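# Set lighting desk faders to their taped levels

## Task

Move every channel fader on the lighting desk to the level marked on the tape strip above that fader, while leaving the master fader at the level it had at the start.

## Robot and tools

Robot: two six-joint arms, left_arm and right_arm, each with a two-finger gripper. Left_arm's base sits near (-0.063, +0.490, +0.025) m and right_arm's near (+0.060, -0.364, +0.025) m in the scene frame, both turned only slightly about z. A camera stand is fixed behind the arms.

Frames. Scene frame: origin at table height midway between the nominal bases, +z up, +x out over the table, +y toward left_arm (arm names do not match image sides). Each arm reports its gripper pose and velocities in its own base frame. Offsets in commands are along the current Hand target's own axes. Gripper axes: fingers point along +z and close along x. end_effector_position is the point between the pads; fingertips extend 9.3 mm past it. The housing (201 mm along the closing direction, 46 mm wide) starts 38 mm behind that point, and a block about 12 cm out toward the gripper's -y turns with it. Printed poses may be off by a few cm.

Row layout (used by execute_actions and move): 18 numbers. First left_arm: dx, dy, dz, rx, ry, rz, then left_gripper position, force_limit, speed; then the same nine for right_arm/right_gripper. Pose numbers are offsets, not poses, counted from that arm's Hand target at the start of the action or move; 1.0 = 0.6 m for dx-dz and 180 degrees for rx-rz, which together form one rotation vector. Send all six pose numbers as 0 for an arm you want left alone, and always resend its gripper values (0 is a real command). Gripper position: +1 open (80 mm), about -0.90 pads touching, -1 to grip until stopped. force_limit -1..+1 maps to roughly 15..35 N per pad. speed -1..+1 maps to 5..100 mm/s. A new force_limit or speed on stopped fingers only applies if position changes by at least 0.01.

execute_actions(actions, cameras): actions is a list of actions; each action is a table of up to 15 rows (one per 1/30 s step), all values in [-1, 1]. Every row counts from the action's start pose, not from the previous row; a short table holds its last row. Repeating an offset in a new action moves further. Images appear only if actions is empty or cameras names them (["all"] for all, [] for none; an unknown name invalidates the call). The controller clips commanded orientation to within 32 degrees of the measured one.

move(target, speed, blend, stop_force, zero, blocking, cameras): straight-line paths toward target, either one 18-number row or a list of up to 15 rows, all offsets from the same starting Hand targets. speed in m/s, 0.002-3.6 (default 0.25; turns at twice that in rad/s), one value or one per target. blend in m rounds corners in a list (0 = stop at each). stop_force in N, 3-120, one value for both arms: an arm's path ends when its wrist sensor feels that much push against its motion; it then backs to just before the push and keeps pressing a bit. Use it slowly for touching faders; omit it when moving away from a contact, and don't rely on it while the gripper turns. zero (only with stop_force, default true) re-zeroes before the move. blocking=false returns after 0.5 s while the move runs (not allowed with stop_force). Paths ignore obstacles and the other arm; avoid routes passing near an arm's own base. The result adds a move: line such as done, off_target, moving, held or fault, plus limits (paced = pose clipped, held = steps withheld). done means at rest within 3 mm and 2 degrees, not that nothing was touched.

wait(seconds 0-3600) lets the scene run; stop brakes a running move; zoom_image(camera, region [x0,y0,x1,y1], at most 504x504 px) enlarges part of the newest image from cam_head_left, cam_head_right, cam_high, cam_low, cam_left_wrist or cam_right_wrist (all 896x504). zero_wrist_force(arm) tares that arm's sensor. finished_scene(scene) ends the scene with its number; nothing may follow it in that reply.

Results: end_effector_position (m), quat_wxyz, velocities (omitted when joints are within noise), Hand target (next offsets start here; grippers often settle short, so send the missing distance), Tool commands, is_grasped (1 only when an object stopped the fingers), width_mm, joint positions and torques (sign toward larger joint angle), Wrist force/torque in gripper axes plus the peak since last shown, and MOTOR HOT / fault lines.

Avoid: faults occur at 150 N (plus or minus 25) on any arm part, at joint contact torques over 130 N m (shoulder, elbow) or 24.3 N m (wrists), or if a wrist strays 0.9 degrees or shoulder/elbow 7.5 degrees from plan; the arm then stops 10 s. Arms are stiff, so aim only slightly past a firm contact. Don't let arms touch each other or close fingers on the other arm. Never knock anything off the table or slam fixed objects. Motors overheat (85 °C brakes the arm) when stretched out or pushing at an unreachable pose. Joint targets move at most 3.14 rad/s; commands lag about 0.09 s or 0.17-0.22 s and fast motions overshoot. Bump the master fader by mistake and you must restore it.

Each tool is called after "Call:" by a JSON object that holds its "api" and its "payload".

## Session

Call:
{"api": "execute_actions", "payload": {"actions": []}}

Nothing of this call was run. Scene 2 begins with your next reply.

Call:
{"api": "execute_actions", "payload": {"actions": []}}

Call:
{"api": "zoom_image", "payload": {"camera": "cam_high", "region": [440, 180, 680, 340]}}

Scene clock: 0.00 s.
left_arm: end_effector_position=(+0.2646, -0.0830, +0.1044) width_mm=80.0 is_grasped=0 end_effector_quat_wxyz=(-0.192, +0.409, +0.862, +0.231) | right_arm: end_effector_position=(+0.6105, +0.5040, +0.2541) width_mm=79.8 is_grasped=0 end_effector_quat_wxyz=(+0.224, -0.194, +0.943, +0.151)
Joint positions: left_arm=[-0.983 -1.701 2.382 -1.669 -1.381 -1.726] | right_arm=[4.012 -2.102 -1.409 -0.655 1.532 -1.117]
Joint velocities: within noise
Joint torques (N m): no reading
Wrist force (N): no reading
Wrist torque (N m): no reading
Wrist force, peak (N): no reading
Hand target: left_arm +0.2646, -0.0830, +0.1044; -0.192, +0.409, +0.862, +0.231 | right_arm +0.6105, +0.5040, +0.2541; +0.224, -0.194, +0.943, +0.151
Tool commands: left_gripper/position=+1.0 left_gripper/force_limit=+1.0 left_gripper/speed=+1.0 right_gripper/position=+0.996 right_gripper/force_limit=+1.0 right_gripper/speed=+1.0

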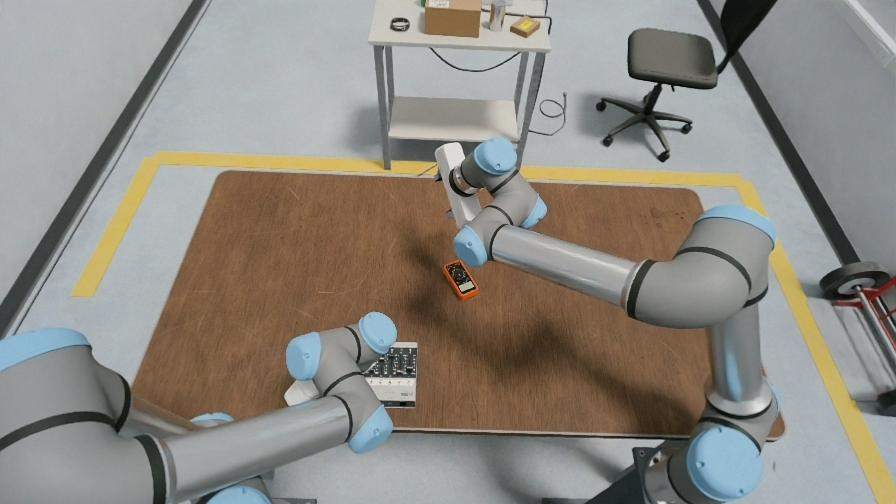

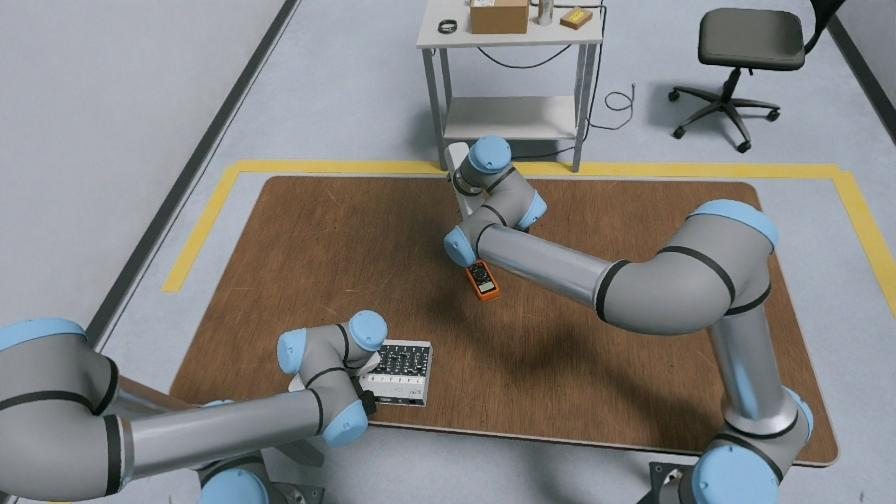

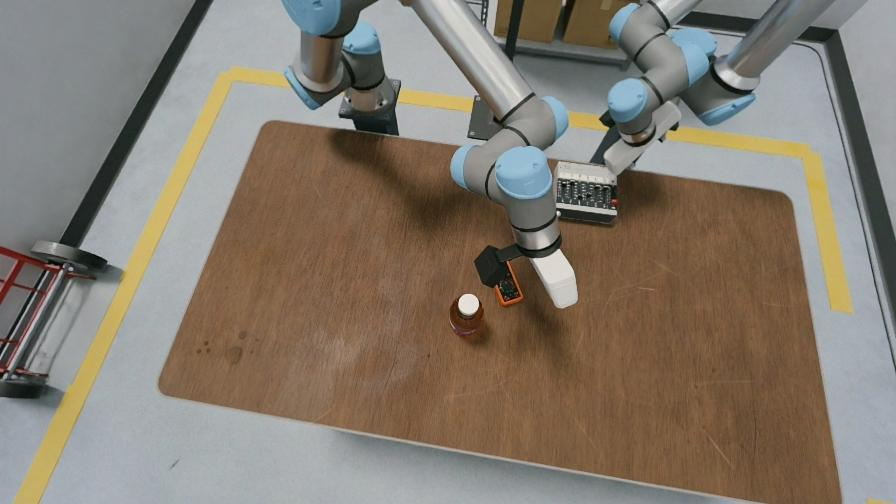

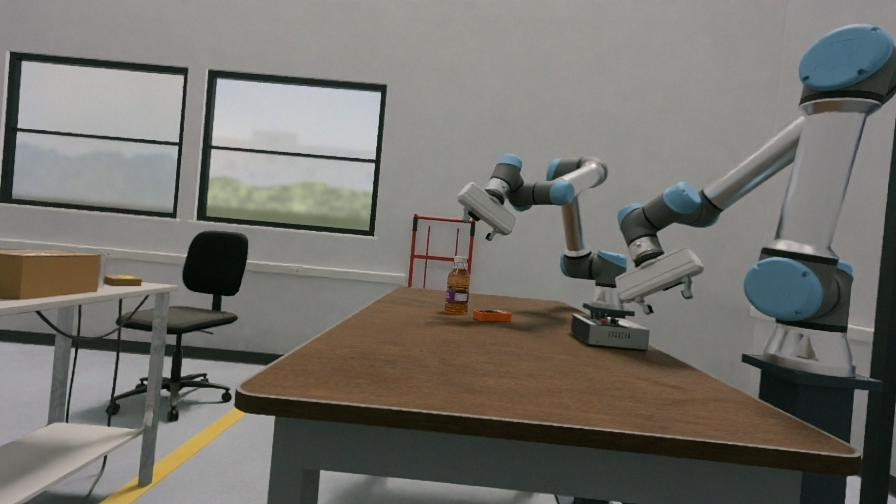

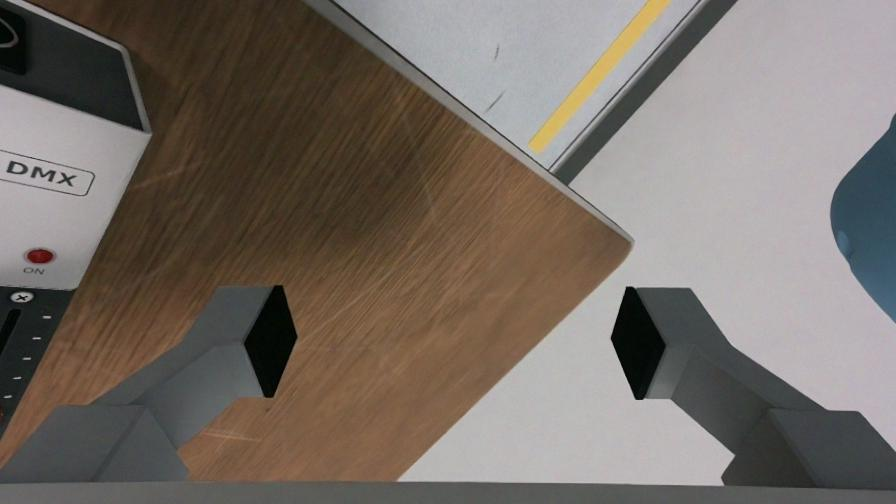

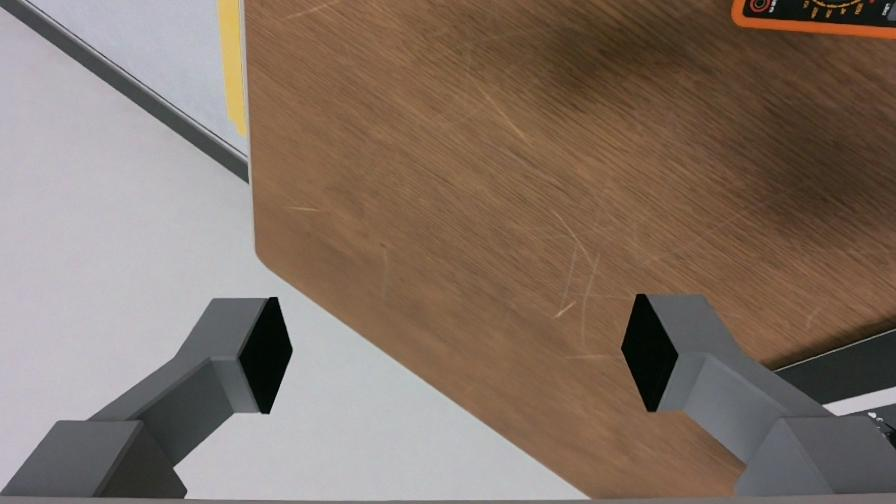

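Scaled by 2.100 from the camera's image (finer frame: 1280x720).

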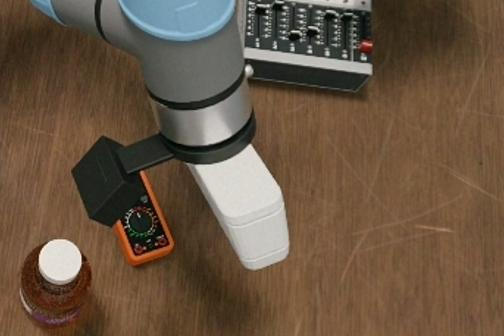

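Call:
{"api": "move", "payload": {"target": [[0.078,0.036,-0.123,0,0,0,1,1,1,0,0,0,0,0,0,0.996,1,1],[-0.139,-0.081,-0.3075,0.1507,-0.1312,-0.259,1,1,1,0,0,0,0,0,0,0.996,1,1]], "blend": [0.03,0], "speed": 0.4, "cameras": ["cam_left_wrist"]}}

Call:
{"api": "zoom_image", "payload": {"camera": "cam_left_wrist", "region": [250, 0, 650, 300]}}

Scene clock: 6.30 s.
left_arm: end_effector_position=(+0.3017, -0.2638, +0.2008) width_mm=80.0 is_grasped=0 end_effector_quat_wxyz=(+0.000, +0.022, +1.000, +0.000) | right_arm: end_effector_position=(+0.6105, +0.5040, +0.2541) width_mm=79.8 is_grasped=0 end_effector_quat_wxyz=(+0.224, -0.194, +0.943, +0.151)
Joint positions: left_arm=[-1.057 -1.757 2.185 -1.999 -1.571 -2.583] | right_arm=[4.012 -2.102 -1.409 -0.655 1.532 -1.117]
Joint torques (N m): left_arm=[-15.25 -2.77 -16.87 -4.21 2.31 -1.83] | right_arm=[-1.93 42.63 25.05 3.41 -0.24 -0.08]
Wrist force (N): left_arm=[-0.3 -0.2 -1.1] | right_arm=[0.1 0.2 0.6]
Wrist torque (N m): left_arm=[0.00 0.08 -0.03] | right_arm=[0.03 -0.03 0.00]
Wrist force, peak (N): left_arm=[-0.7 -0.3 1.7] | right_arm=[0.1 0.7 0.6]
Hand target: left_arm +0.3017, -0.2638, +0.2008; +0.000, +0.022, +1.000, +0.000 | right_arm +0.6105, +0.5040, +0.2541; +0.224, -0.194, +0.943, +0.151
Off the commanded pose: left_arm 0.000 m, 0 deg | right_arm 0.000 m, 0 deg.
move: done

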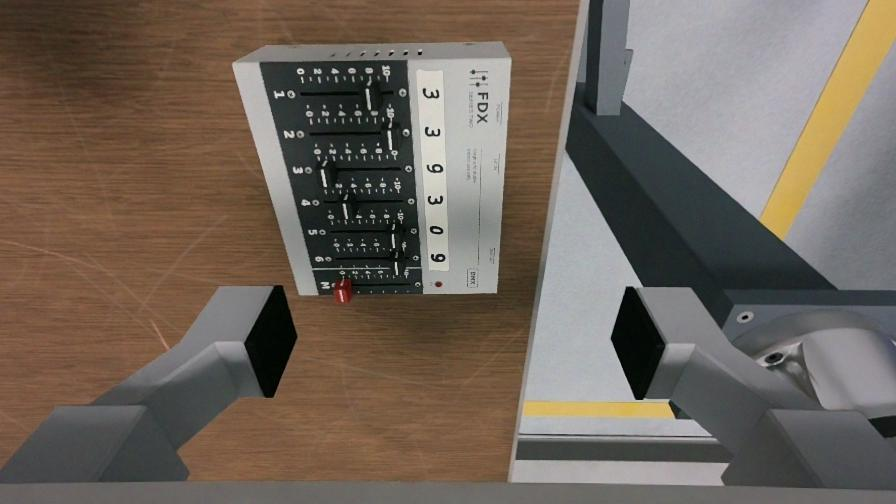

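Scaled by 1.260 from the camera's image (finer frame: 1280x720).

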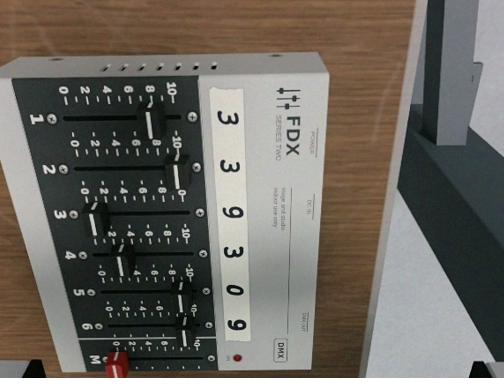

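Call:
{"api": "zoom_image", "payload": {"camera": "cam_left_wrist", "region": [320, 60, 510, 300]}}

Scaled by 2.100 from the camera's image (finer frame: 1280x720).

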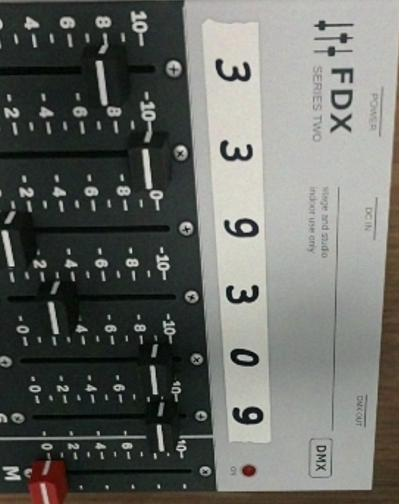

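Call:
{"api": "move", "payload": {"target": [-0.053,0.105,0.2,0,0,0,-0.52,-1,1,0,0,0,0,0,0,0.996,1,1], "cameras": ["cam_left_wrist"]}}

Call:
{"api": "zoom_image", "payload": {"camera": "cam_left_wrist", "region": [310, 0, 640, 300]}}

Scene clock: 9.07 s.
left_arm: end_effector_position=(+0.3363, -0.2024, +0.0808) width_mm=16.2 is_grasped=0 end_effector_quat_wxyz=(+0.000, +0.022, +1.000, +0.000) | right_arm: end_effector_position=(+0.6105, +0.5040, +0.2541) width_mm=79.8 is_grasped=0 end_effector_quat_wxyz=(+0.224, -0.194, +0.943, +0.151)
Joint positions: left_arm=[-0.888 -1.559 2.391 -2.403 -1.571 -2.414] | right_arm=[4.012 -2.102 -1.409 -0.655 1.532 -1.117]
Joint torques (N m): left_arm=[13.36 -5.16 -11.25 -4.22 -2.85 2.09] | right_arm=[-1.17 43.43 25.99 3.25 -0.07 -0.08]
Wrist force (N): left_arm=[-0.3 -0.9 -1.3] | right_arm=[0.2 0.0 0.3]
Wrist torque (N m): left_arm=[-0.11 0.06 -0.18] | right_arm=[-0.01 -0.03 0.00]
Wrist force, peak (N): left_arm=[-0.1 -1.6 -2.4] | right_arm=[-0.2 0.6 0.4]
Hand target: left_arm +0.3363, -0.2024, +0.0807; +0.000, +0.022, +1.000, +0.000 | right_arm +0.6105, +0.5040, +0.2541; +0.224, -0.194, +0.943, +0.151
Off the commanded pose: left_arm 0.000 m, 0 deg | right_arm 0.000 m, 0 deg.
move: done

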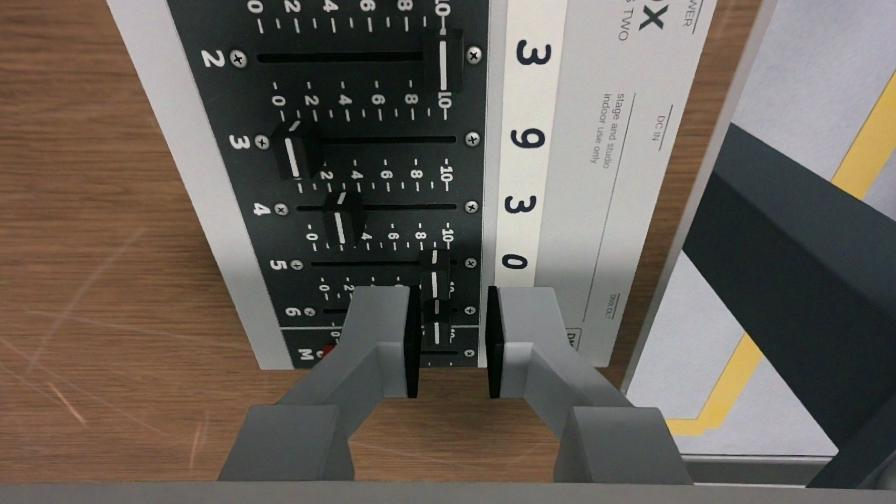

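Scaled by 1.527 from the camera's image (finer frame: 1280x720).

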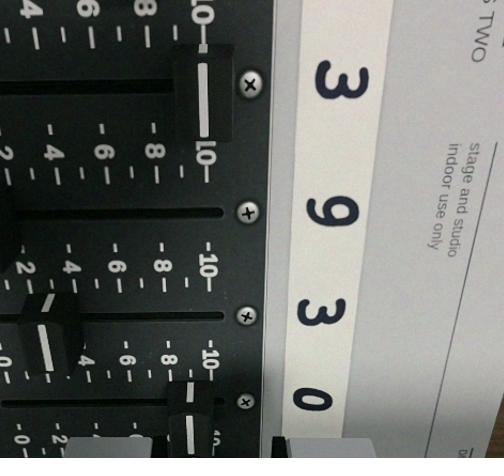

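Call:
{"api": "zoom_image", "payload": {"camera": "cam_left_wrist", "region": [490, 110, 560, 160]}}

Call:
{"api": "zoom_image", "payload": {"camera": "cam_left_wrist", "region": [350, 80, 420, 130]}}

Scaled by 7.200 from the camera's image (finer frame: 1280x720).

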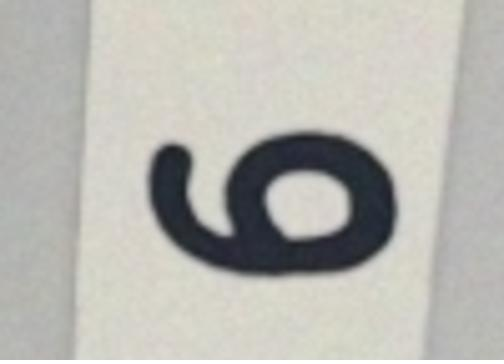

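Scaled by 7.200 from the camera's image (finer frame: 1280x720).

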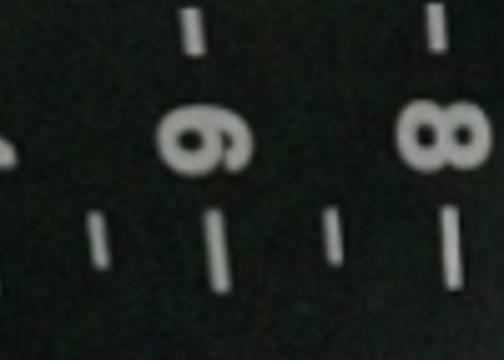

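Call:
{"api": "move", "payload": {"target": [[-0.0109,0.042,0.018,0,0,0,-0.52,-1,0,0,0,0,0,0,0,0.996,1,1],[-0.0109,0.042,0.048,0,0,0,-1,-1,-0.4,0,0,0,0,0,0,0.996,1,1]], "cameras": ["cam_left_wrist"], "speed": [0.15,0.06]}}

Call:
{"api": "zoom_image", "payload": {"camera": "cam_left_wrist", "region": [310, 150, 640, 400]}}

Scene clock: 13.30 s.
left_arm: end_effector_position=(+0.3440, -0.1775, +0.0519) width_mm=8.0 is_grasped=1 end_effector_quat_wxyz=(+0.000, +0.022, +1.000, +0.000) | right_arm: end_effector_position=(+0.6105, +0.5040, +0.2541) width_mm=79.8 is_grasped=0 end_effector_quat_wxyz=(+0.224, -0.194, +0.943, +0.151)
Joint positions: left_arm=[-0.828 -1.492 2.436 -2.515 -1.571 -2.354] | right_arm=[4.012 -2.102 -1.409 -0.655 1.532 -1.117]
Joint torques (N m): left_arm=[13.34 -7.38 -11.73 -4.53 -0.69 1.95] | right_arm=[-1.27 43.24 25.18 3.3 0.02 -0.1]
Wrist force (N): left_arm=[3.1 -0.2 -3.3] | right_arm=[-0.1 0.5 0.3]
Wrist torque (N m): left_arm=[-0.06 0.10 -0.17] | right_arm=[0.06 0.00 0.00]
Wrist force, peak (N): left_arm=[3.1 -0.2 -3.3] | right_arm=[-0.1 0.6 0.5]
Hand target: left_arm +0.3440, -0.1775, +0.0519; +0.000, +0.022, +1.000, +0.000 | right_arm +0.6105, +0.5040, +0.2541; +0.224, -0.194, +0.943, +0.151
Off the commanded pose: left_arm 0.000 m, 0 deg | right_arm 0.000 m, 0 deg.
move: done

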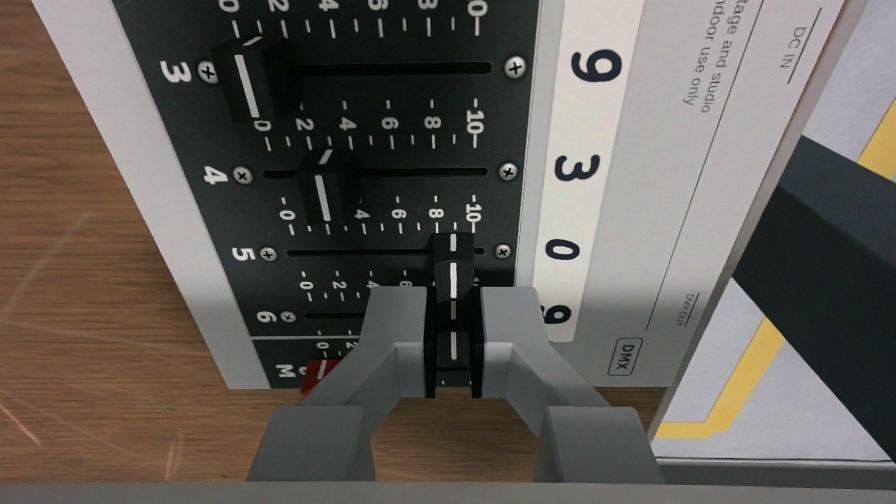

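Scaled by 1.527 from the camera's image (finer frame: 1280x720).

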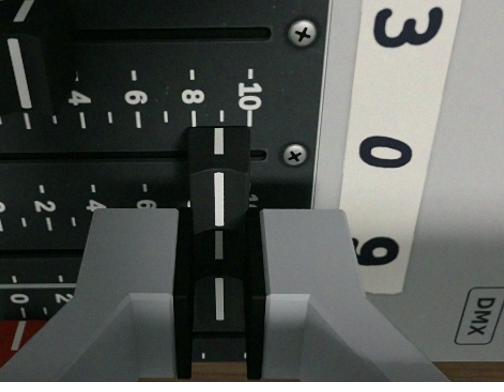

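Call:
{"api": "move", "payload": {"target": [[0,0,0,0,0,0,-0.52,-1,0.5,0,0,0,0,0,0,0.996,1,1],[0,0,-0.03,0,0,0,-0.52,-1,0.5,0,0,0,0,0,0,0.996,1,1],[0,-0.0235,-0.03,0,0,0,-0.52,-1,0.5,0,0,0,0,0,0,0.996,1,1],[0,-0.0235,0,0,0,0,-1,-1,-0.4,0,0,0,0,0,0,0.996,1,1],[-0.0675,-0.0235,0,0,0,0,-0.52,-1,0.5,0,0,0,0,0,0,0.996,1,1],[-0.0675,-0.0235,-0.03,0,0,0,-0.52,-1,0.5,0,0,0,0,0,0,0.996,1,1],[-0.0488,-0.061,-0.03,0,0,0,-0.52,-1,0.5,0,0,0,0,0,0,0.996,1,1]], "cameras": ["cam_left_wrist"], "speed": [0.1,0.1,0.15,0.08,0.07,0.1,0.15]}}

Call:
{"api": "zoom_image", "payload": {"camera": "cam_left_wrist", "region": [310, 150, 640, 400]}}

Scene clock: 21.20 s.
left_arm: end_effector_position=(+0.3717, -0.2153, +0.0700) width_mm=16.2 is_grasped=0 end_effector_quat_wxyz=(+0.000, +0.022, +1.000, +0.000) | right_arm: end_effector_position=(+0.6105, +0.5040, +0.2541) width_mm=79.8 is_grasped=0 end_effector_quat_wxyz=(+0.224, -0.194, +0.943, +0.151)
Joint positions: left_arm=[-0.84 -1.446 2.307 -2.433 -1.571 -2.367] | right_arm=[4.012 -2.102 -1.409 -0.655 1.532 -1.117]
Joint torques (N m): left_arm=[-13.31 -17.22 -23.18 -1.41 2.14 -1.18] | right_arm=[-1.27 44.03 25.82 3.2 -0.02 -0.1]
Wrist force (N): left_arm=[-0.6 -0.7 -1.4] | right_arm=[0.0 0.3 0.5]
Wrist torque (N m): left_arm=[-0.08 0.12 -0.05] | right_arm=[0.04 -0.01 0.00]
Wrist force, peak (N): left_arm=[6.3 7.5 -6.4] | right_arm=[0.4 0.4 0.5]
Hand target: left_arm +0.3716, -0.2154, +0.0700; +0.000, +0.022, +1.000, +0.000 | right_arm +0.6105, +0.5040, +0.2541; +0.224, -0.194, +0.943, +0.151
Off the commanded pose: left_arm 0.000 m, 0 deg | right_arm 0.000 m, 0 deg.
move: done

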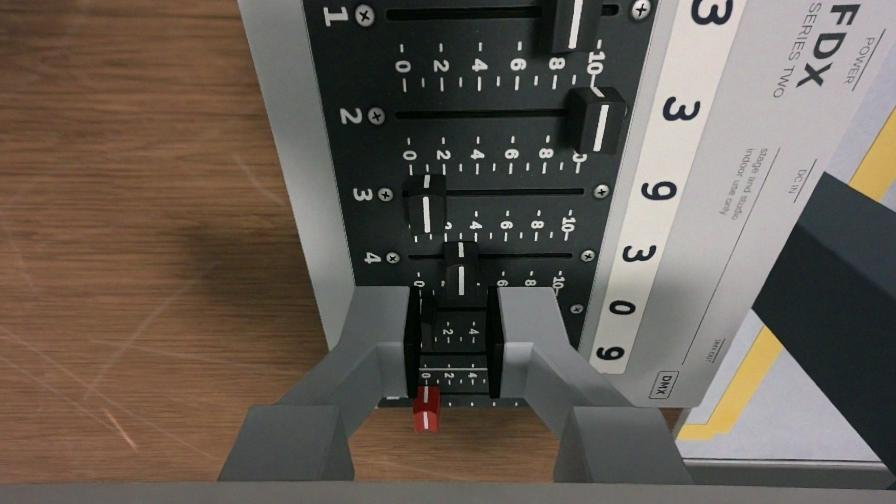

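Scaled by 1.527 from the camera's image (finer frame: 1280x720).

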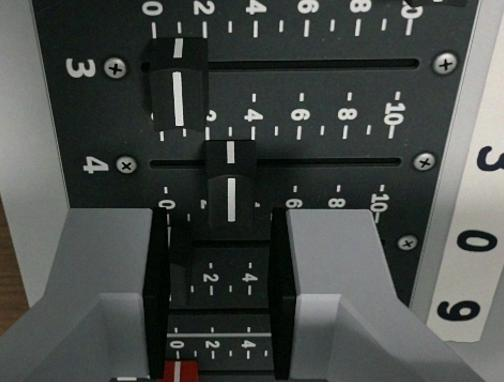

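Call:
{"api": "move", "payload": {"target": [[0.0035,0,0.03,0,0,0,-1,-1,-0.4,0,0,0,0,0,0,0.996,1,1],[0.00351,0,0.03,0,0,0,-0.52,-1,0.5,0,0,0,0,0,0,0.996,1,1],[0.0035,0,0,0,0,0,-0.52,-1,0.5,0,0,0,0,0,0,0.996,1,1],[-0.0127,-0.0375,0,0,0,0,-0.52,-1,0.5,0,0,0,0,0,0,0.996,1,1],[-0.0127,-0.0375,0.03,0,0,0,-1,-1,-0.4,0,0,0,0,0,0,0.996,1,1],[0.0485,-0.0375,0.03,0,0,0,-0.52,-1,0.5,0,0,0,0,0,0,0.996,1,1],[0.0485,-0.0375,0,0,0,0,-0.52,-1,0.5,0,0,0,0,0,0,0.996,1,1],[0.056,-0.075,0,0,0,0,-0.52,-1,0.5,0,0,0,0,0,0,0.996,1,1]], "cameras": ["cam_left_wrist"], "speed": [0.08,0.1,0.1,0.15,0.08,0.07,0.1,0.15]}}

Call:
{"api": "zoom_image", "payload": {"camera": "cam_left_wrist", "region": [250, 150, 580, 400]}}

Scene clock: 29.33 s.
left_arm: end_effector_position=(+0.3361, -0.2586, +0.0700) width_mm=16.2 is_grasped=0 end_effector_quat_wxyz=(+0.000, +0.022, +1.000, +0.000) | right_arm: end_effector_position=(+0.6105, +0.5040, +0.2541) width_mm=79.8 is_grasped=0 end_effector_quat_wxyz=(+0.224, -0.194, +0.943, +0.151)
Joint positions: left_arm=[-0.976 -1.458 2.321 -2.435 -1.571 -2.502] | right_arm=[4.012 -2.102 -1.409 -0.655 1.532 -1.117]
Joint torques (N m): left_arm=[-13.63 -11.48 -24.58 -1.58 -0.51 -1.31] | right_arm=[-1.4 43.84 24.62 3.24 0.02 -0.01]
Wrist force (N): left_arm=[-0.2 -0.4 -1.4] | right_arm=[0.0 0.5 0.5]
Wrist torque (N m): left_arm=[-0.04 0.07 -0.07] | right_arm=[0.06 0.00 0.00]
Wrist force, peak (N): left_arm=[4.9 5.5 -36.3] | right_arm=[0.1 0.8 0.4]
Hand target: left_arm +0.3360, -0.2589, +0.0700; +0.000, +0.022, +1.000, +0.000 | right_arm +0.6105, +0.5040, +0.2541; +0.224, -0.194, +0.943, +0.151
Off the commanded pose: left_arm 0.000 m, 0 deg | right_arm 0.000 m, 0 deg.
move: done

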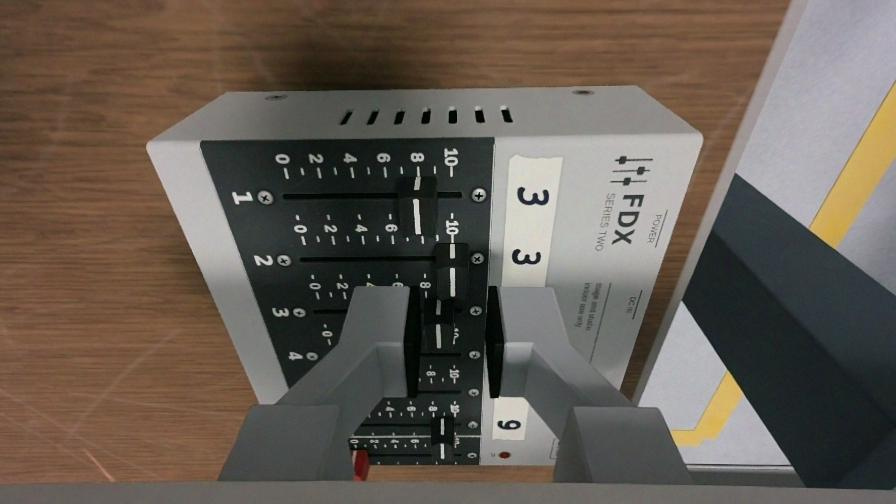

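Scaled by 1.527 from the camera's image (finer frame: 1280x720).

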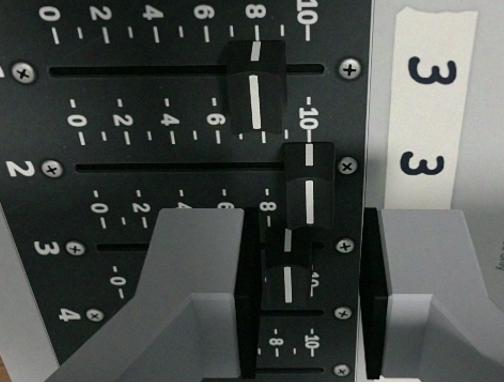

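Call:
{"api": "move", "payload": {"target": [0.01,-0.09,-0.09,0,0,0,-0.28,-1,0.5,0,0,0,0,0,0,0.996,1,1], "cameras": ["cam_left_wrist"]}}

Call:
{"api": "zoom_image", "payload": {"camera": "cam_left_wrist", "region": [300, 200, 510, 460]}}

Scene clock: 31.67 s.
left_arm: end_effector_position=(+0.3276, -0.3124, +0.1239) width_mm=26.2 is_grasped=0 end_effector_quat_wxyz=(+0.000, +0.022, +1.000, +0.000) | right_arm: end_effector_position=(+0.6105, +0.5040, +0.2541) width_mm=79.8 is_grasped=0 end_effector_quat_wxyz=(+0.224, -0.194, +0.943, +0.151)
Joint positions: left_arm=[-1.06 -1.506 2.185 -2.25 -1.571 -2.587] | right_arm=[4.012 -2.102 -1.409 -0.655 1.532 -1.117]
Joint torques (N m): left_arm=[-14.36 -35.16 -28.16 -1.79 2.21 -2.01] | right_arm=[-1.66 43.56 26.24 3.21 -0.11 -0.1]
Wrist force (N): left_arm=[-0.7 -0.5 -1.1] | right_arm=[0.2 0.1 0.3]
Wrist torque (N m): left_arm=[-0.05 0.13 -0.04] | right_arm=[0.01 -0.03 0.01]
Wrist force, peak (N): left_arm=[-0.3 -1.7 -2.2] | right_arm=[-0.2 0.5 0.4]
Hand target: left_arm +0.3276, -0.3125, +0.1240; +0.000, +0.022, +1.000, +0.000 | right_arm +0.6105, +0.5040, +0.2541; +0.224, -0.194, +0.943, +0.151
Off the commanded pose: left_arm 0.000 m, 0 deg | right_arm 0.000 m, 0 deg.
move: done

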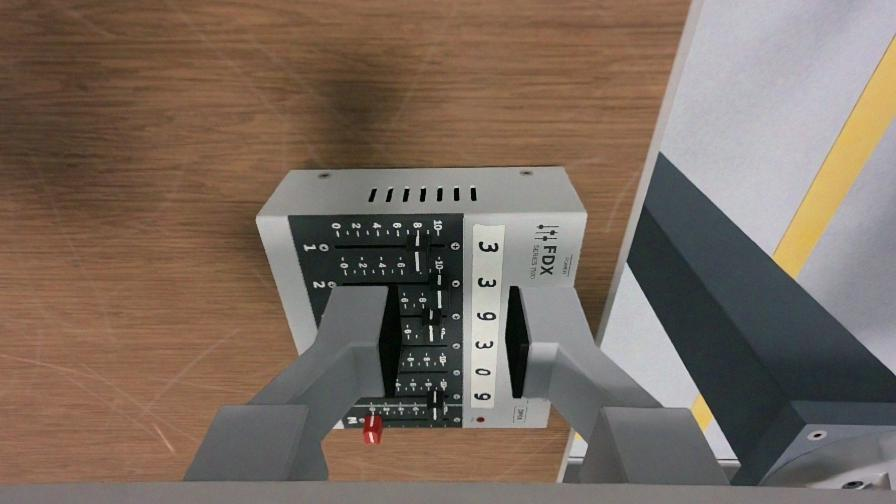

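Scaled by 1.938 from the camera's image (finer frame: 1280x720).

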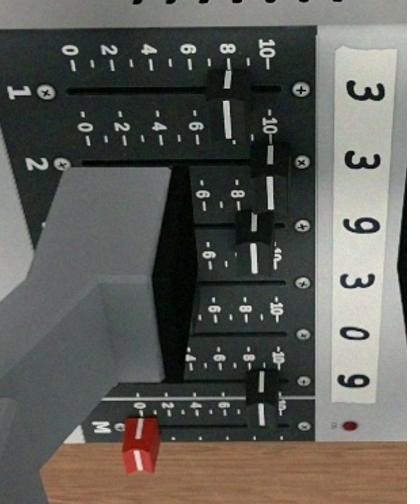

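Call:
{"api": "move", "payload": {"target": [-0.055,-0.03,0,0,0,0,-0.28,-1,0.5,0,0,0,0,0,0,0.996,1,1], "cameras": ["cam_left_wrist"]}}

Call:
{"api": "zoom_image", "payload": {"camera": "cam_left_wrist", "region": [360, 200, 600, 460]}}

Scene clock: 33.23 s.
left_arm: end_effector_position=(+0.3597, -0.3319, +0.1240) width_mm=26.2 is_grasped=0 end_effector_quat_wxyz=(+0.000, +0.022, +1.000, +0.000) | right_arm: end_effector_position=(+0.6105, +0.5040, +0.2541) width_mm=79.8 is_grasped=0 end_effector_quat_wxyz=(+0.224, -0.194, +0.943, +0.151)
Joint positions: left_arm=[-1.021 -1.423 2.089 -2.237 -1.571 -2.547] | right_arm=[4.012 -2.102 -1.409 -0.655 1.532 -1.117]
Joint torques (N m): left_arm=[12.88 -16.31 -27.06 -1.56 -2.93 2.18] | right_arm=[-1.04 44.23 25.94 3.28 0.03 -0.06]
Wrist force (N): left_arm=[-0.4 -0.4 -1.1] | right_arm=[0.3 0.1 0.1]
Wrist torque (N m): left_arm=[-0.01 0.07 -0.15] | right_arm=[0.02 -0.05 0.00]
Wrist force, peak (N): left_arm=[-1.2 -0.7 -1.7] | right_arm=[0.1 0.5 0.5]
Hand target: left_arm +0.3598, -0.3319, +0.1240; +0.000, +0.022, +1.000, +0.000 | right_arm +0.6105, +0.5040, +0.2541; +0.224, -0.194, +0.943, +0.151
Off the commanded pose: left_arm 0.000 m, 0 deg | right_arm 0.000 m, 0 deg.
move: done

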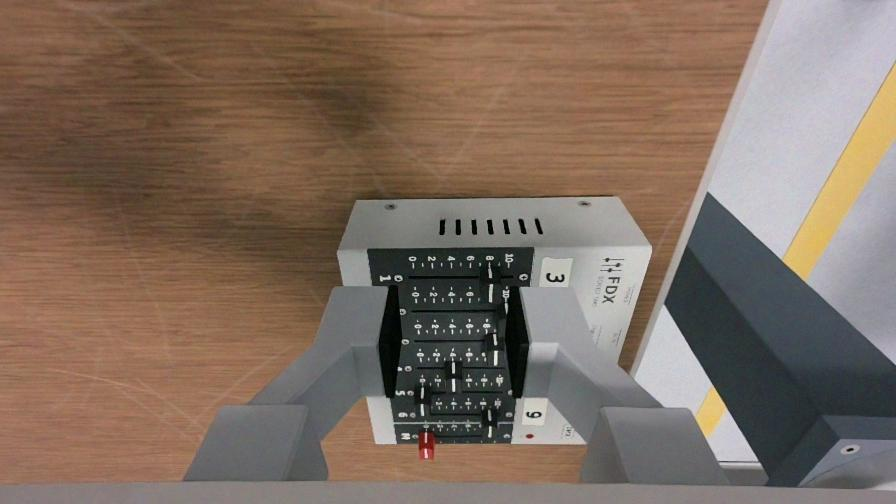

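Scaled by 1.938 from the camera's image (finer frame: 1280x720).

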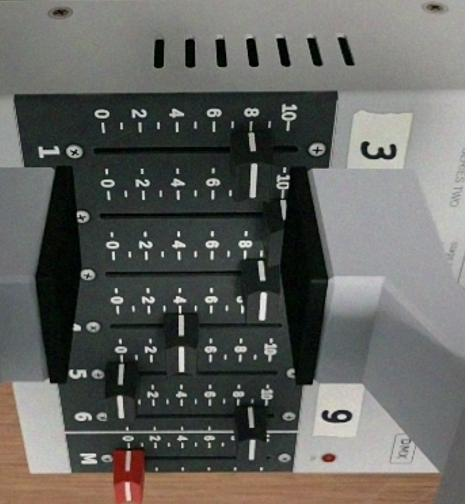

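Call:
{"api": "move", "payload": {"target": [[-0.0005,0.0773,0.09,0,0,0,0.43,-1,0.5,0,0,0,0,0,0,0.996,1,1],[-0.0005,0.0773,0.12,0,0,0,0.43,-1,0.5,0,0,0,0,0,0,0.996,1,1],[-0.0476,0.0773,0.12,0,0,0,0.43,-1,0.5,0,0,0,0,0,0,0.996,1,1],[-0.0476,0.0773,0.09,0,0,0,0.43,-1,0.5,0,0,0,0,0,0,0.996,1,1]], "cameras": ["cam_left_wrist"], "speed": [0.15,0.08,0.06,0.1]}}

Call:
{"api": "zoom_image", "payload": {"camera": "cam_left_wrist", "region": [340, 60, 680, 400]}}

Scene clock: 42.87 s.
left_arm: end_effector_position=(+0.3904, -0.2869, +0.0699) width_mm=56.1 is_grasped=0 end_effector_quat_wxyz=(+0.000, +0.022, +1.000, +0.000) | right_arm: end_effector_position=(+0.6105, +0.5040, +0.2541) width_mm=79.8 is_grasped=0 end_effector_quat_wxyz=(+0.224, -0.194, +0.943, +0.151)
Joint positions: left_arm=[-0.912 -1.332 2.16 -2.399 -1.571 -2.439] | right_arm=[4.012 -2.102 -1.409 -0.655 1.532 -1.117]
Joint torques (N m): left_arm=[12.46 -40.96 -24.14 -1.54 -2.7 1.88] | right_arm=[-1.27 43.64 25.15 3.06 -0.03 0]
Wrist force (N): left_arm=[-0.3 -0.8 -1.2] | right_arm=[0.1 0.3 0.3]
Wrist torque (N m): left_arm=[-0.10 0.09 -0.20] | right_arm=[0.04 -0.02 0.00]
Wrist force, peak (N): left_arm=[1.5 -0.3 -2.1] | right_arm=[0.0 0.3 0.7]
Hand target: left_arm +0.3904, -0.2869, +0.0700; +0.000, +0.022, +1.000, +0.000 | right_arm +0.6105, +0.5040, +0.2541; +0.224, -0.194, +0.943, +0.151
Off the commanded pose: left_arm 0.000 m, 0 deg | right_arm 0.000 m, 0 deg.
move: done

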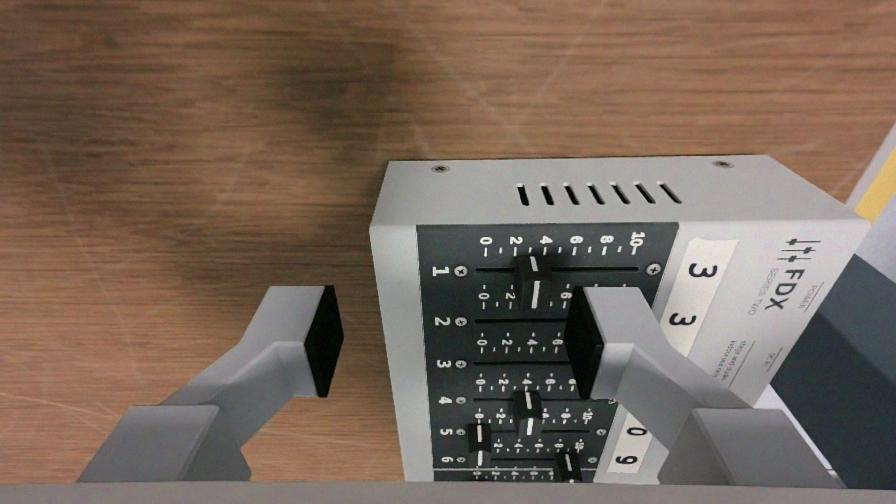

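Scaled by 1.482 from the camera's image (finer frame: 1280x720).

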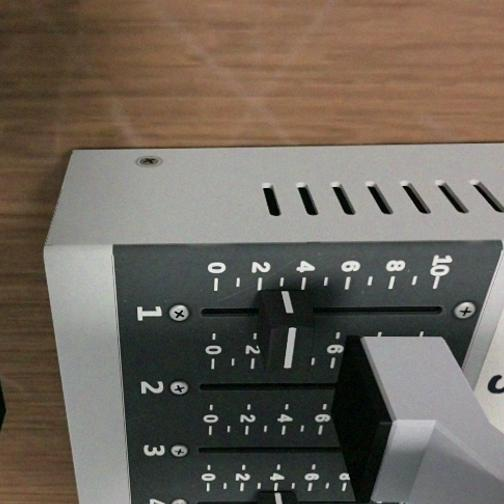

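Call:
{"api": "move", "payload": {"target": [[0.0568,0.0375,0,0,0,0,0.43,-1,0.5,0,0,0,0,0,0,0.996,1,1],[0.0568,0.0375,0.03,0,0,0,0.43,-1,0.5,0,0,0,0,0,0,0.996,1,1],[-0.0006,0.0375,0.03,0,0,0,0.43,-1,0.5,0,0,0,0,0,0,0.996,1,1],[-0.0006,0.0375,-0.0,0,0,0,0.43,-1,0.5,0,0,0,0,0,0,0.996,1,1]], "cameras": ["cam_left_wrist"], "speed": [0.15,0.08,0.06,0.1]}}

Call:
{"api": "zoom_image", "payload": {"camera": "cam_left_wrist", "region": [340, 60, 680, 400]}}

Scene clock: 47.33 s.
left_arm: end_effector_position=(+0.3918, -0.2645, +0.0699) width_mm=56.1 is_grasped=0 end_effector_quat_wxyz=(+0.000, +0.022, +1.000, +0.000) | right_arm: end_effector_position=(+0.6105, +0.5040, +0.2541) width_mm=79.8 is_grasped=0 end_effector_quat_wxyz=(+0.224, -0.194, +0.943, +0.151)
Joint positions: left_arm=[-0.88 -1.355 2.192 -2.408 -1.571 -2.406] | right_arm=[4.012 -2.102 -1.409 -0.655 1.532 -1.117]
Joint torques (N m): left_arm=[11.75 -40.94 -24.77 -1.58 -2.58 1.83] | right_arm=[-0.52 44.95 25.77 3.15 0 -0.15]
Wrist force (N): left_arm=[-0.5 -0.5 -1.3] | right_arm=[0.0 0.3 0.2]
Wrist torque (N m): left_arm=[-0.05 0.09 -0.19] | right_arm=[0.04 -0.01 0.00]
Wrist force, peak (N): left_arm=[2.8 0.7 -2.6] | right_arm=[0.3 0.6 0.5]
Hand target: left_arm +0.3918, -0.2645, +0.0700; +0.000, +0.022, +1.000, +0.000 | right_arm +0.6105, +0.5040, +0.2541; +0.224, -0.194, +0.943, +0.151
Off the commanded pose: left_arm 0.000 m, 0 deg | right_arm 0.000 m, 0 deg.
move: done

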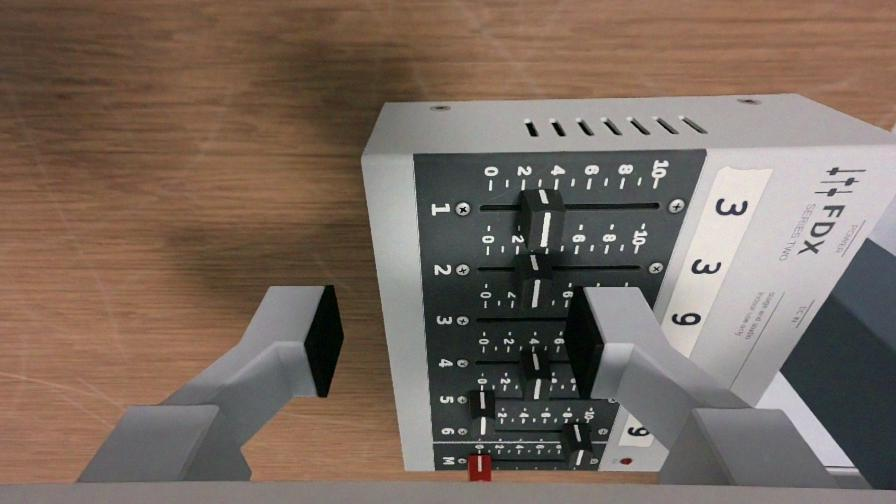

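Scaled by 1.482 from the camera's image (finer frame: 1280x720).

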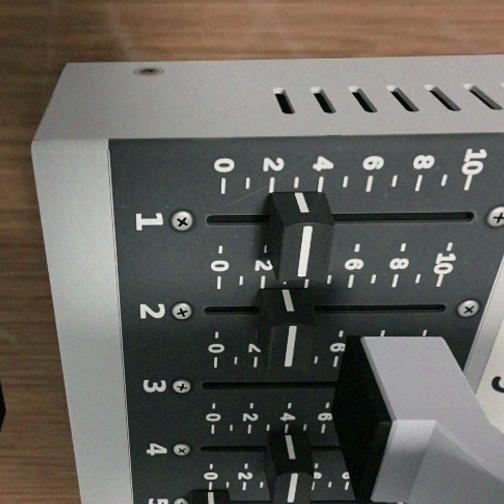

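Call:
{"api": "move", "payload": {"target": [[0.003,-0.006,0,0,0,0,0.43,-1,0.5,0,0,0,0,0,0,0.996,1,1],[0.003,-0.006,0.03,0,0,0,0.43,-1,0.5,0,0,0,0,0,0,0.996,1,1],[-0.0015,-0.006,0.03,0,0,0,0.43,-1,0.5,0,0,0,0,0,0,0.996,1,1],[-0.0015,-0.006,0,0,0,0,0.43,-1,0.5,0,0,0,0,0,0,0.996,1,1],[0.0098,0.0867,0,0,0,0,0.43,-1,0.5,0,0,0,0,0,0,0.996,1,1],[0.0098,0.0867,0.03,0,0,0,0.43,-1,0.5,0,0,0,0,0,0,0.996,1,1],[-0.0015,0.0867,0.03,0,0,0,0.43,-1,0.5,0,0,0,0,0,0,0.996,1,1],[-0.0015,0.0867,0,0,0,0,0.43,-1,0.5,0,0,0,0,0,0,0.996,1,1]], "speed": [0.15,0.08,0.06,0.1,0.15,0.08,0.06,0.1]}}

Call:
{"api": "move", "payload": {"target": [0.0,-0.03,-0.08,0,0,0,1,-1,1,0,0,0,0,0,0,0.996,1,1], "cameras": ["cam_left_wrist"]}}

Call:
{"api": "zoom_image", "payload": {"camera": "cam_left_wrist", "region": [400, 60, 640, 360]}}

Scene clock: 53.63 s.
left_arm: end_effector_position=(+0.3950, -0.2125, +0.0699) width_mm=56.1 is_grasped=0 end_effector_quat_wxyz=(+0.000, +0.022, +1.000, +0.000) | right_arm: end_effector_position=(+0.6105, +0.5040, +0.2541) width_mm=79.8 is_grasped=0 end_effector_quat_wxyz=(+0.224, -0.194, +0.943, +0.151)
Joint positions: left_arm=[-0.795 -1.405 2.257 -2.423 -1.571 -2.321] | right_arm=[4.012 -2.102 -1.409 -0.655 1.532 -1.117]
Joint torques (N m): left_arm=[10.39 -37.29 -25.22 -2.16 1.22 1.49] | right_arm=[-1.67 43.92 24.65 3.02 -0.04 -0.22]
Wrist force (N): left_arm=[-0.5 -0.5 -1.5] | right_arm=[-0.1 0.1 0.4]
Wrist torque (N m): left_arm=[-0.05 0.07 -0.17] | right_arm=[0.01 0.00 0.00]
Wrist force, peak (N): left_arm=[3.1 -1.2 -3.1] | right_arm=[0.1 0.3 0.7]
Hand target: left_arm +0.3950, -0.2125, +0.0700; +0.000, +0.022, +1.000, +0.000 | right_arm +0.6105, +0.5040, +0.2541; +0.224, -0.194, +0.943, +0.151
Off the commanded pose: left_arm 0.000 m, 0 deg | right_arm 0.000 m, 0 deg.
move: done

Scene clock: 54.63 s.
left_arm: end_effector_position=(+0.3942, -0.2305, +0.1179) width_mm=80.0 is_grasped=0 end_effector_quat_wxyz=(+0.000, +0.022, +1.000, +0.000) | right_arm: end_effector_position=(+0.6105, +0.5040, +0.2541) width_mm=79.8 is_grasped=0 end_effector_quat_wxyz=(+0.224, -0.194, +0.943, +0.151)
Joint positions: left_arm=[-0.825 -1.486 2.182 -2.267 -1.571 -2.351] | right_arm=[4.012 -2.102 -1.409 -0.655 1.532 -1.117]
Joint torques (N m): left_arm=[-14.06 -35.72 -26.85 -1.48 -1.07 -1.74] | right_arm=[-1.6 44.11 25.24 2.93 -0.06 -0.23]
Wrist force (N): left_arm=[-0.8 -0.8 -1.3] | right_arm=[0.0 0.3 0.3]
Wrist torque (N m): left_arm=[-0.08 0.13 -0.05] | right_arm=[0.04 -0.01 0.00]
Wrist force, peak (N): left_arm=[-0.7 -1.0 -2.5] | right_arm=[0.4 0.4 0.4]
Hand target: left_arm +0.3942, -0.2305, +0.1180; +0.000, +0.022, +1.000, +0.000 | right_arm +0.6105, +0.5040, +0.2541; +0.224, -0.194, +0.943, +0.151
Off the commanded pose: left_arm 0.000 m, 0 deg | right_arm 0.000 m, 0 deg.
move: done

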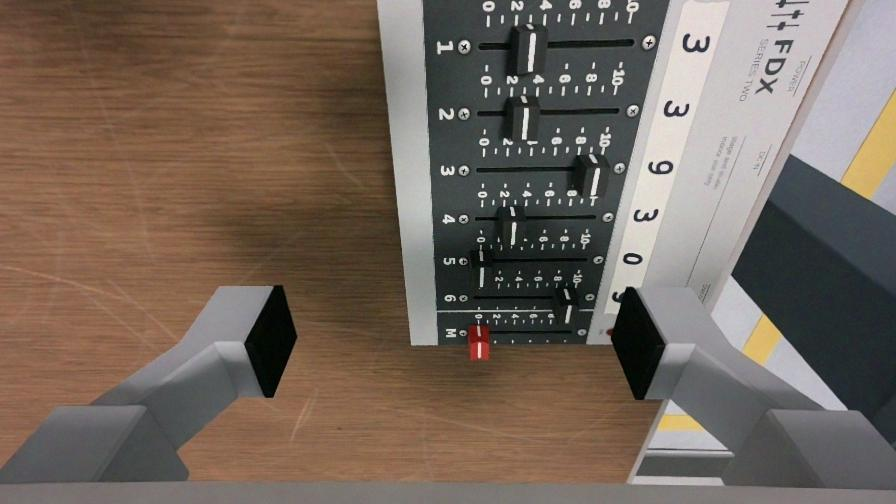

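Scaled by 1.680 from the camera's image (finer frame: 1280x720).

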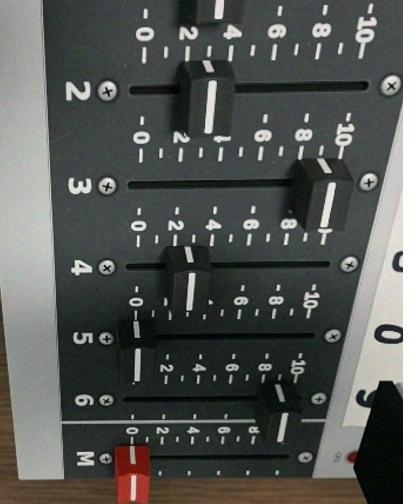

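Call:
{"api": "zoom_image", "payload": {"camera": "cam_left_wrist", "region": [450, 180, 630, 350]}}

Call:
{"api": "zoom_image", "payload": {"camera": "cam_left_wrist", "region": [450, 0, 650, 190]}}

Scaled by 2.800 from the camera's image (finer frame: 1280x720).

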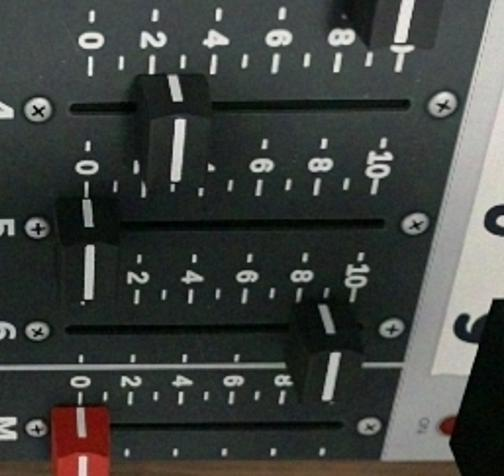

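Scaled by 2.520 from the camera's image (finer frame: 1280x720).

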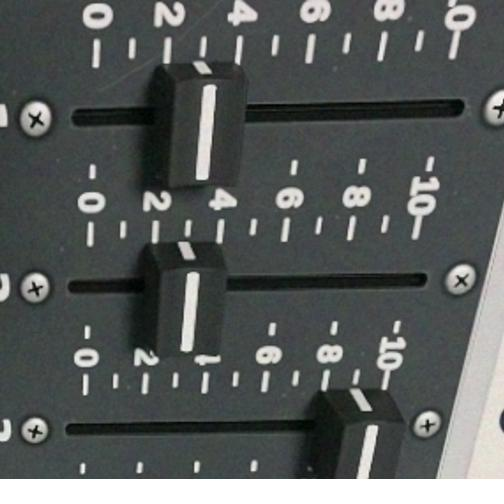

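Call:
{"api": "move", "payload": {"target": [[0.0409,-0.0627,0.07,0,0,0,-0.52,-1,0.8,0,0,0,0,0,0,0.996,1,1],[0.0409,-0.0627,0.11,0,0,0,-1,-1,-0.4,0,0,0,0,0,0,0.996,1,1],[0.04091,-0.0627,0.11,0,0,0,-0.55,-1,0.5,0,0,0,0,0,0,0.996,1,1],[0.0409,-0.0627,0.08,0,0,0,-0.591,-1,0.5,0,0,0,0,0,0,0.996,1,1],[0.042,0.02,0.08,0,0,0,-0.591,-1,0.5,0,0,0,0,0,0,0.996,1,1],[0.042,0.02,0.11,0,0,0,-1,-1,-0.4,0,0,0,0,0,0,0.996,1,1],[0.04201,0.02,0.11,0,0,0,-0.591,-1,0.5,0,0,0,0,0,0,0.996,1,1],[0.042,0.02,0.08,0,0,0,-0.591,-1,0.5,0,0,0,0,0,0,0.996,1,1]], "speed": [0.15,0.08,0.06,0.1,0.15,0.08,0.06,0.1], "cameras": ["cam_left_wrist"]}}

Scene clock: 65.47 s.
left_arm: end_effector_position=(+0.3695, -0.2174, +0.0698) width_mm=13.2 is_grasped=0 end_effector_quat_wxyz=(+0.000, +0.022, +1.000, +0.000) | right_arm: end_effector_position=(+0.6105, +0.5040, +0.2541) width_mm=79.8 is_grasped=0 end_effector_quat_wxyz=(+0.224, -0.194, +0.943, +0.151)
Joint positions: left_arm=[-0.848 -1.447 2.309 -2.434 -1.571 -2.374] | right_arm=[4.012 -2.102 -1.409 -0.655 1.532 -1.117]
Joint torques (N m): left_arm=[1.7 -36.02 -24.76 -1.37 -2.81 -1.22] | right_arm=[-1.25 44.7 25.75 3 -0.07 0.01]
Wrist force (N): left_arm=[-0.5 -0.5 -1.2] | right_arm=[-0.1 0.3 0.6]
Wrist torque (N m): left_arm=[-0.05 0.10 -0.17] | right_arm=[0.04 0.01 0.00]
Wrist force, peak (N): left_arm=[-3.4 -0.8 -2.1] | right_arm=[0.1 0.6 0.6]
Hand target: left_arm +0.3695, -0.2174, +0.0700; +0.000, +0.022, +1.000, +0.000 | right_arm +0.6105, +0.5040, +0.2541; +0.224, -0.194, +0.943, +0.151
Off the commanded pose: left_arm 0.000 m, 0 deg | right_arm 0.000 m, 0 deg.
move: done

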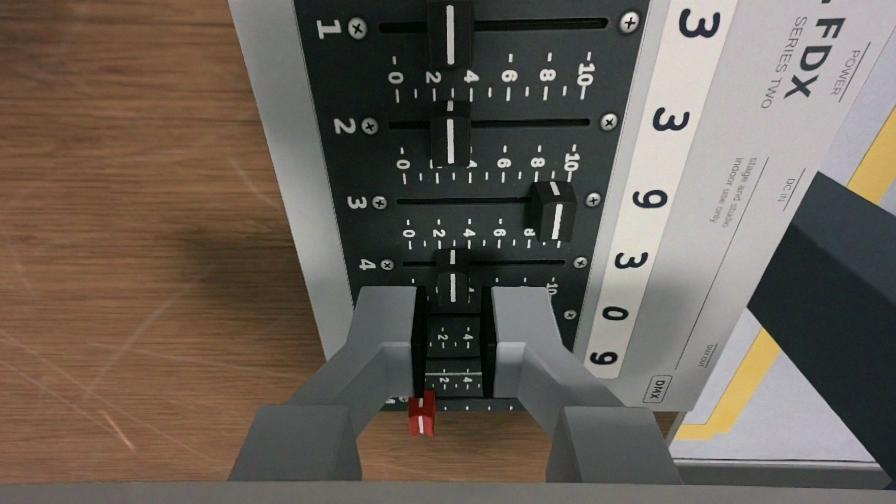

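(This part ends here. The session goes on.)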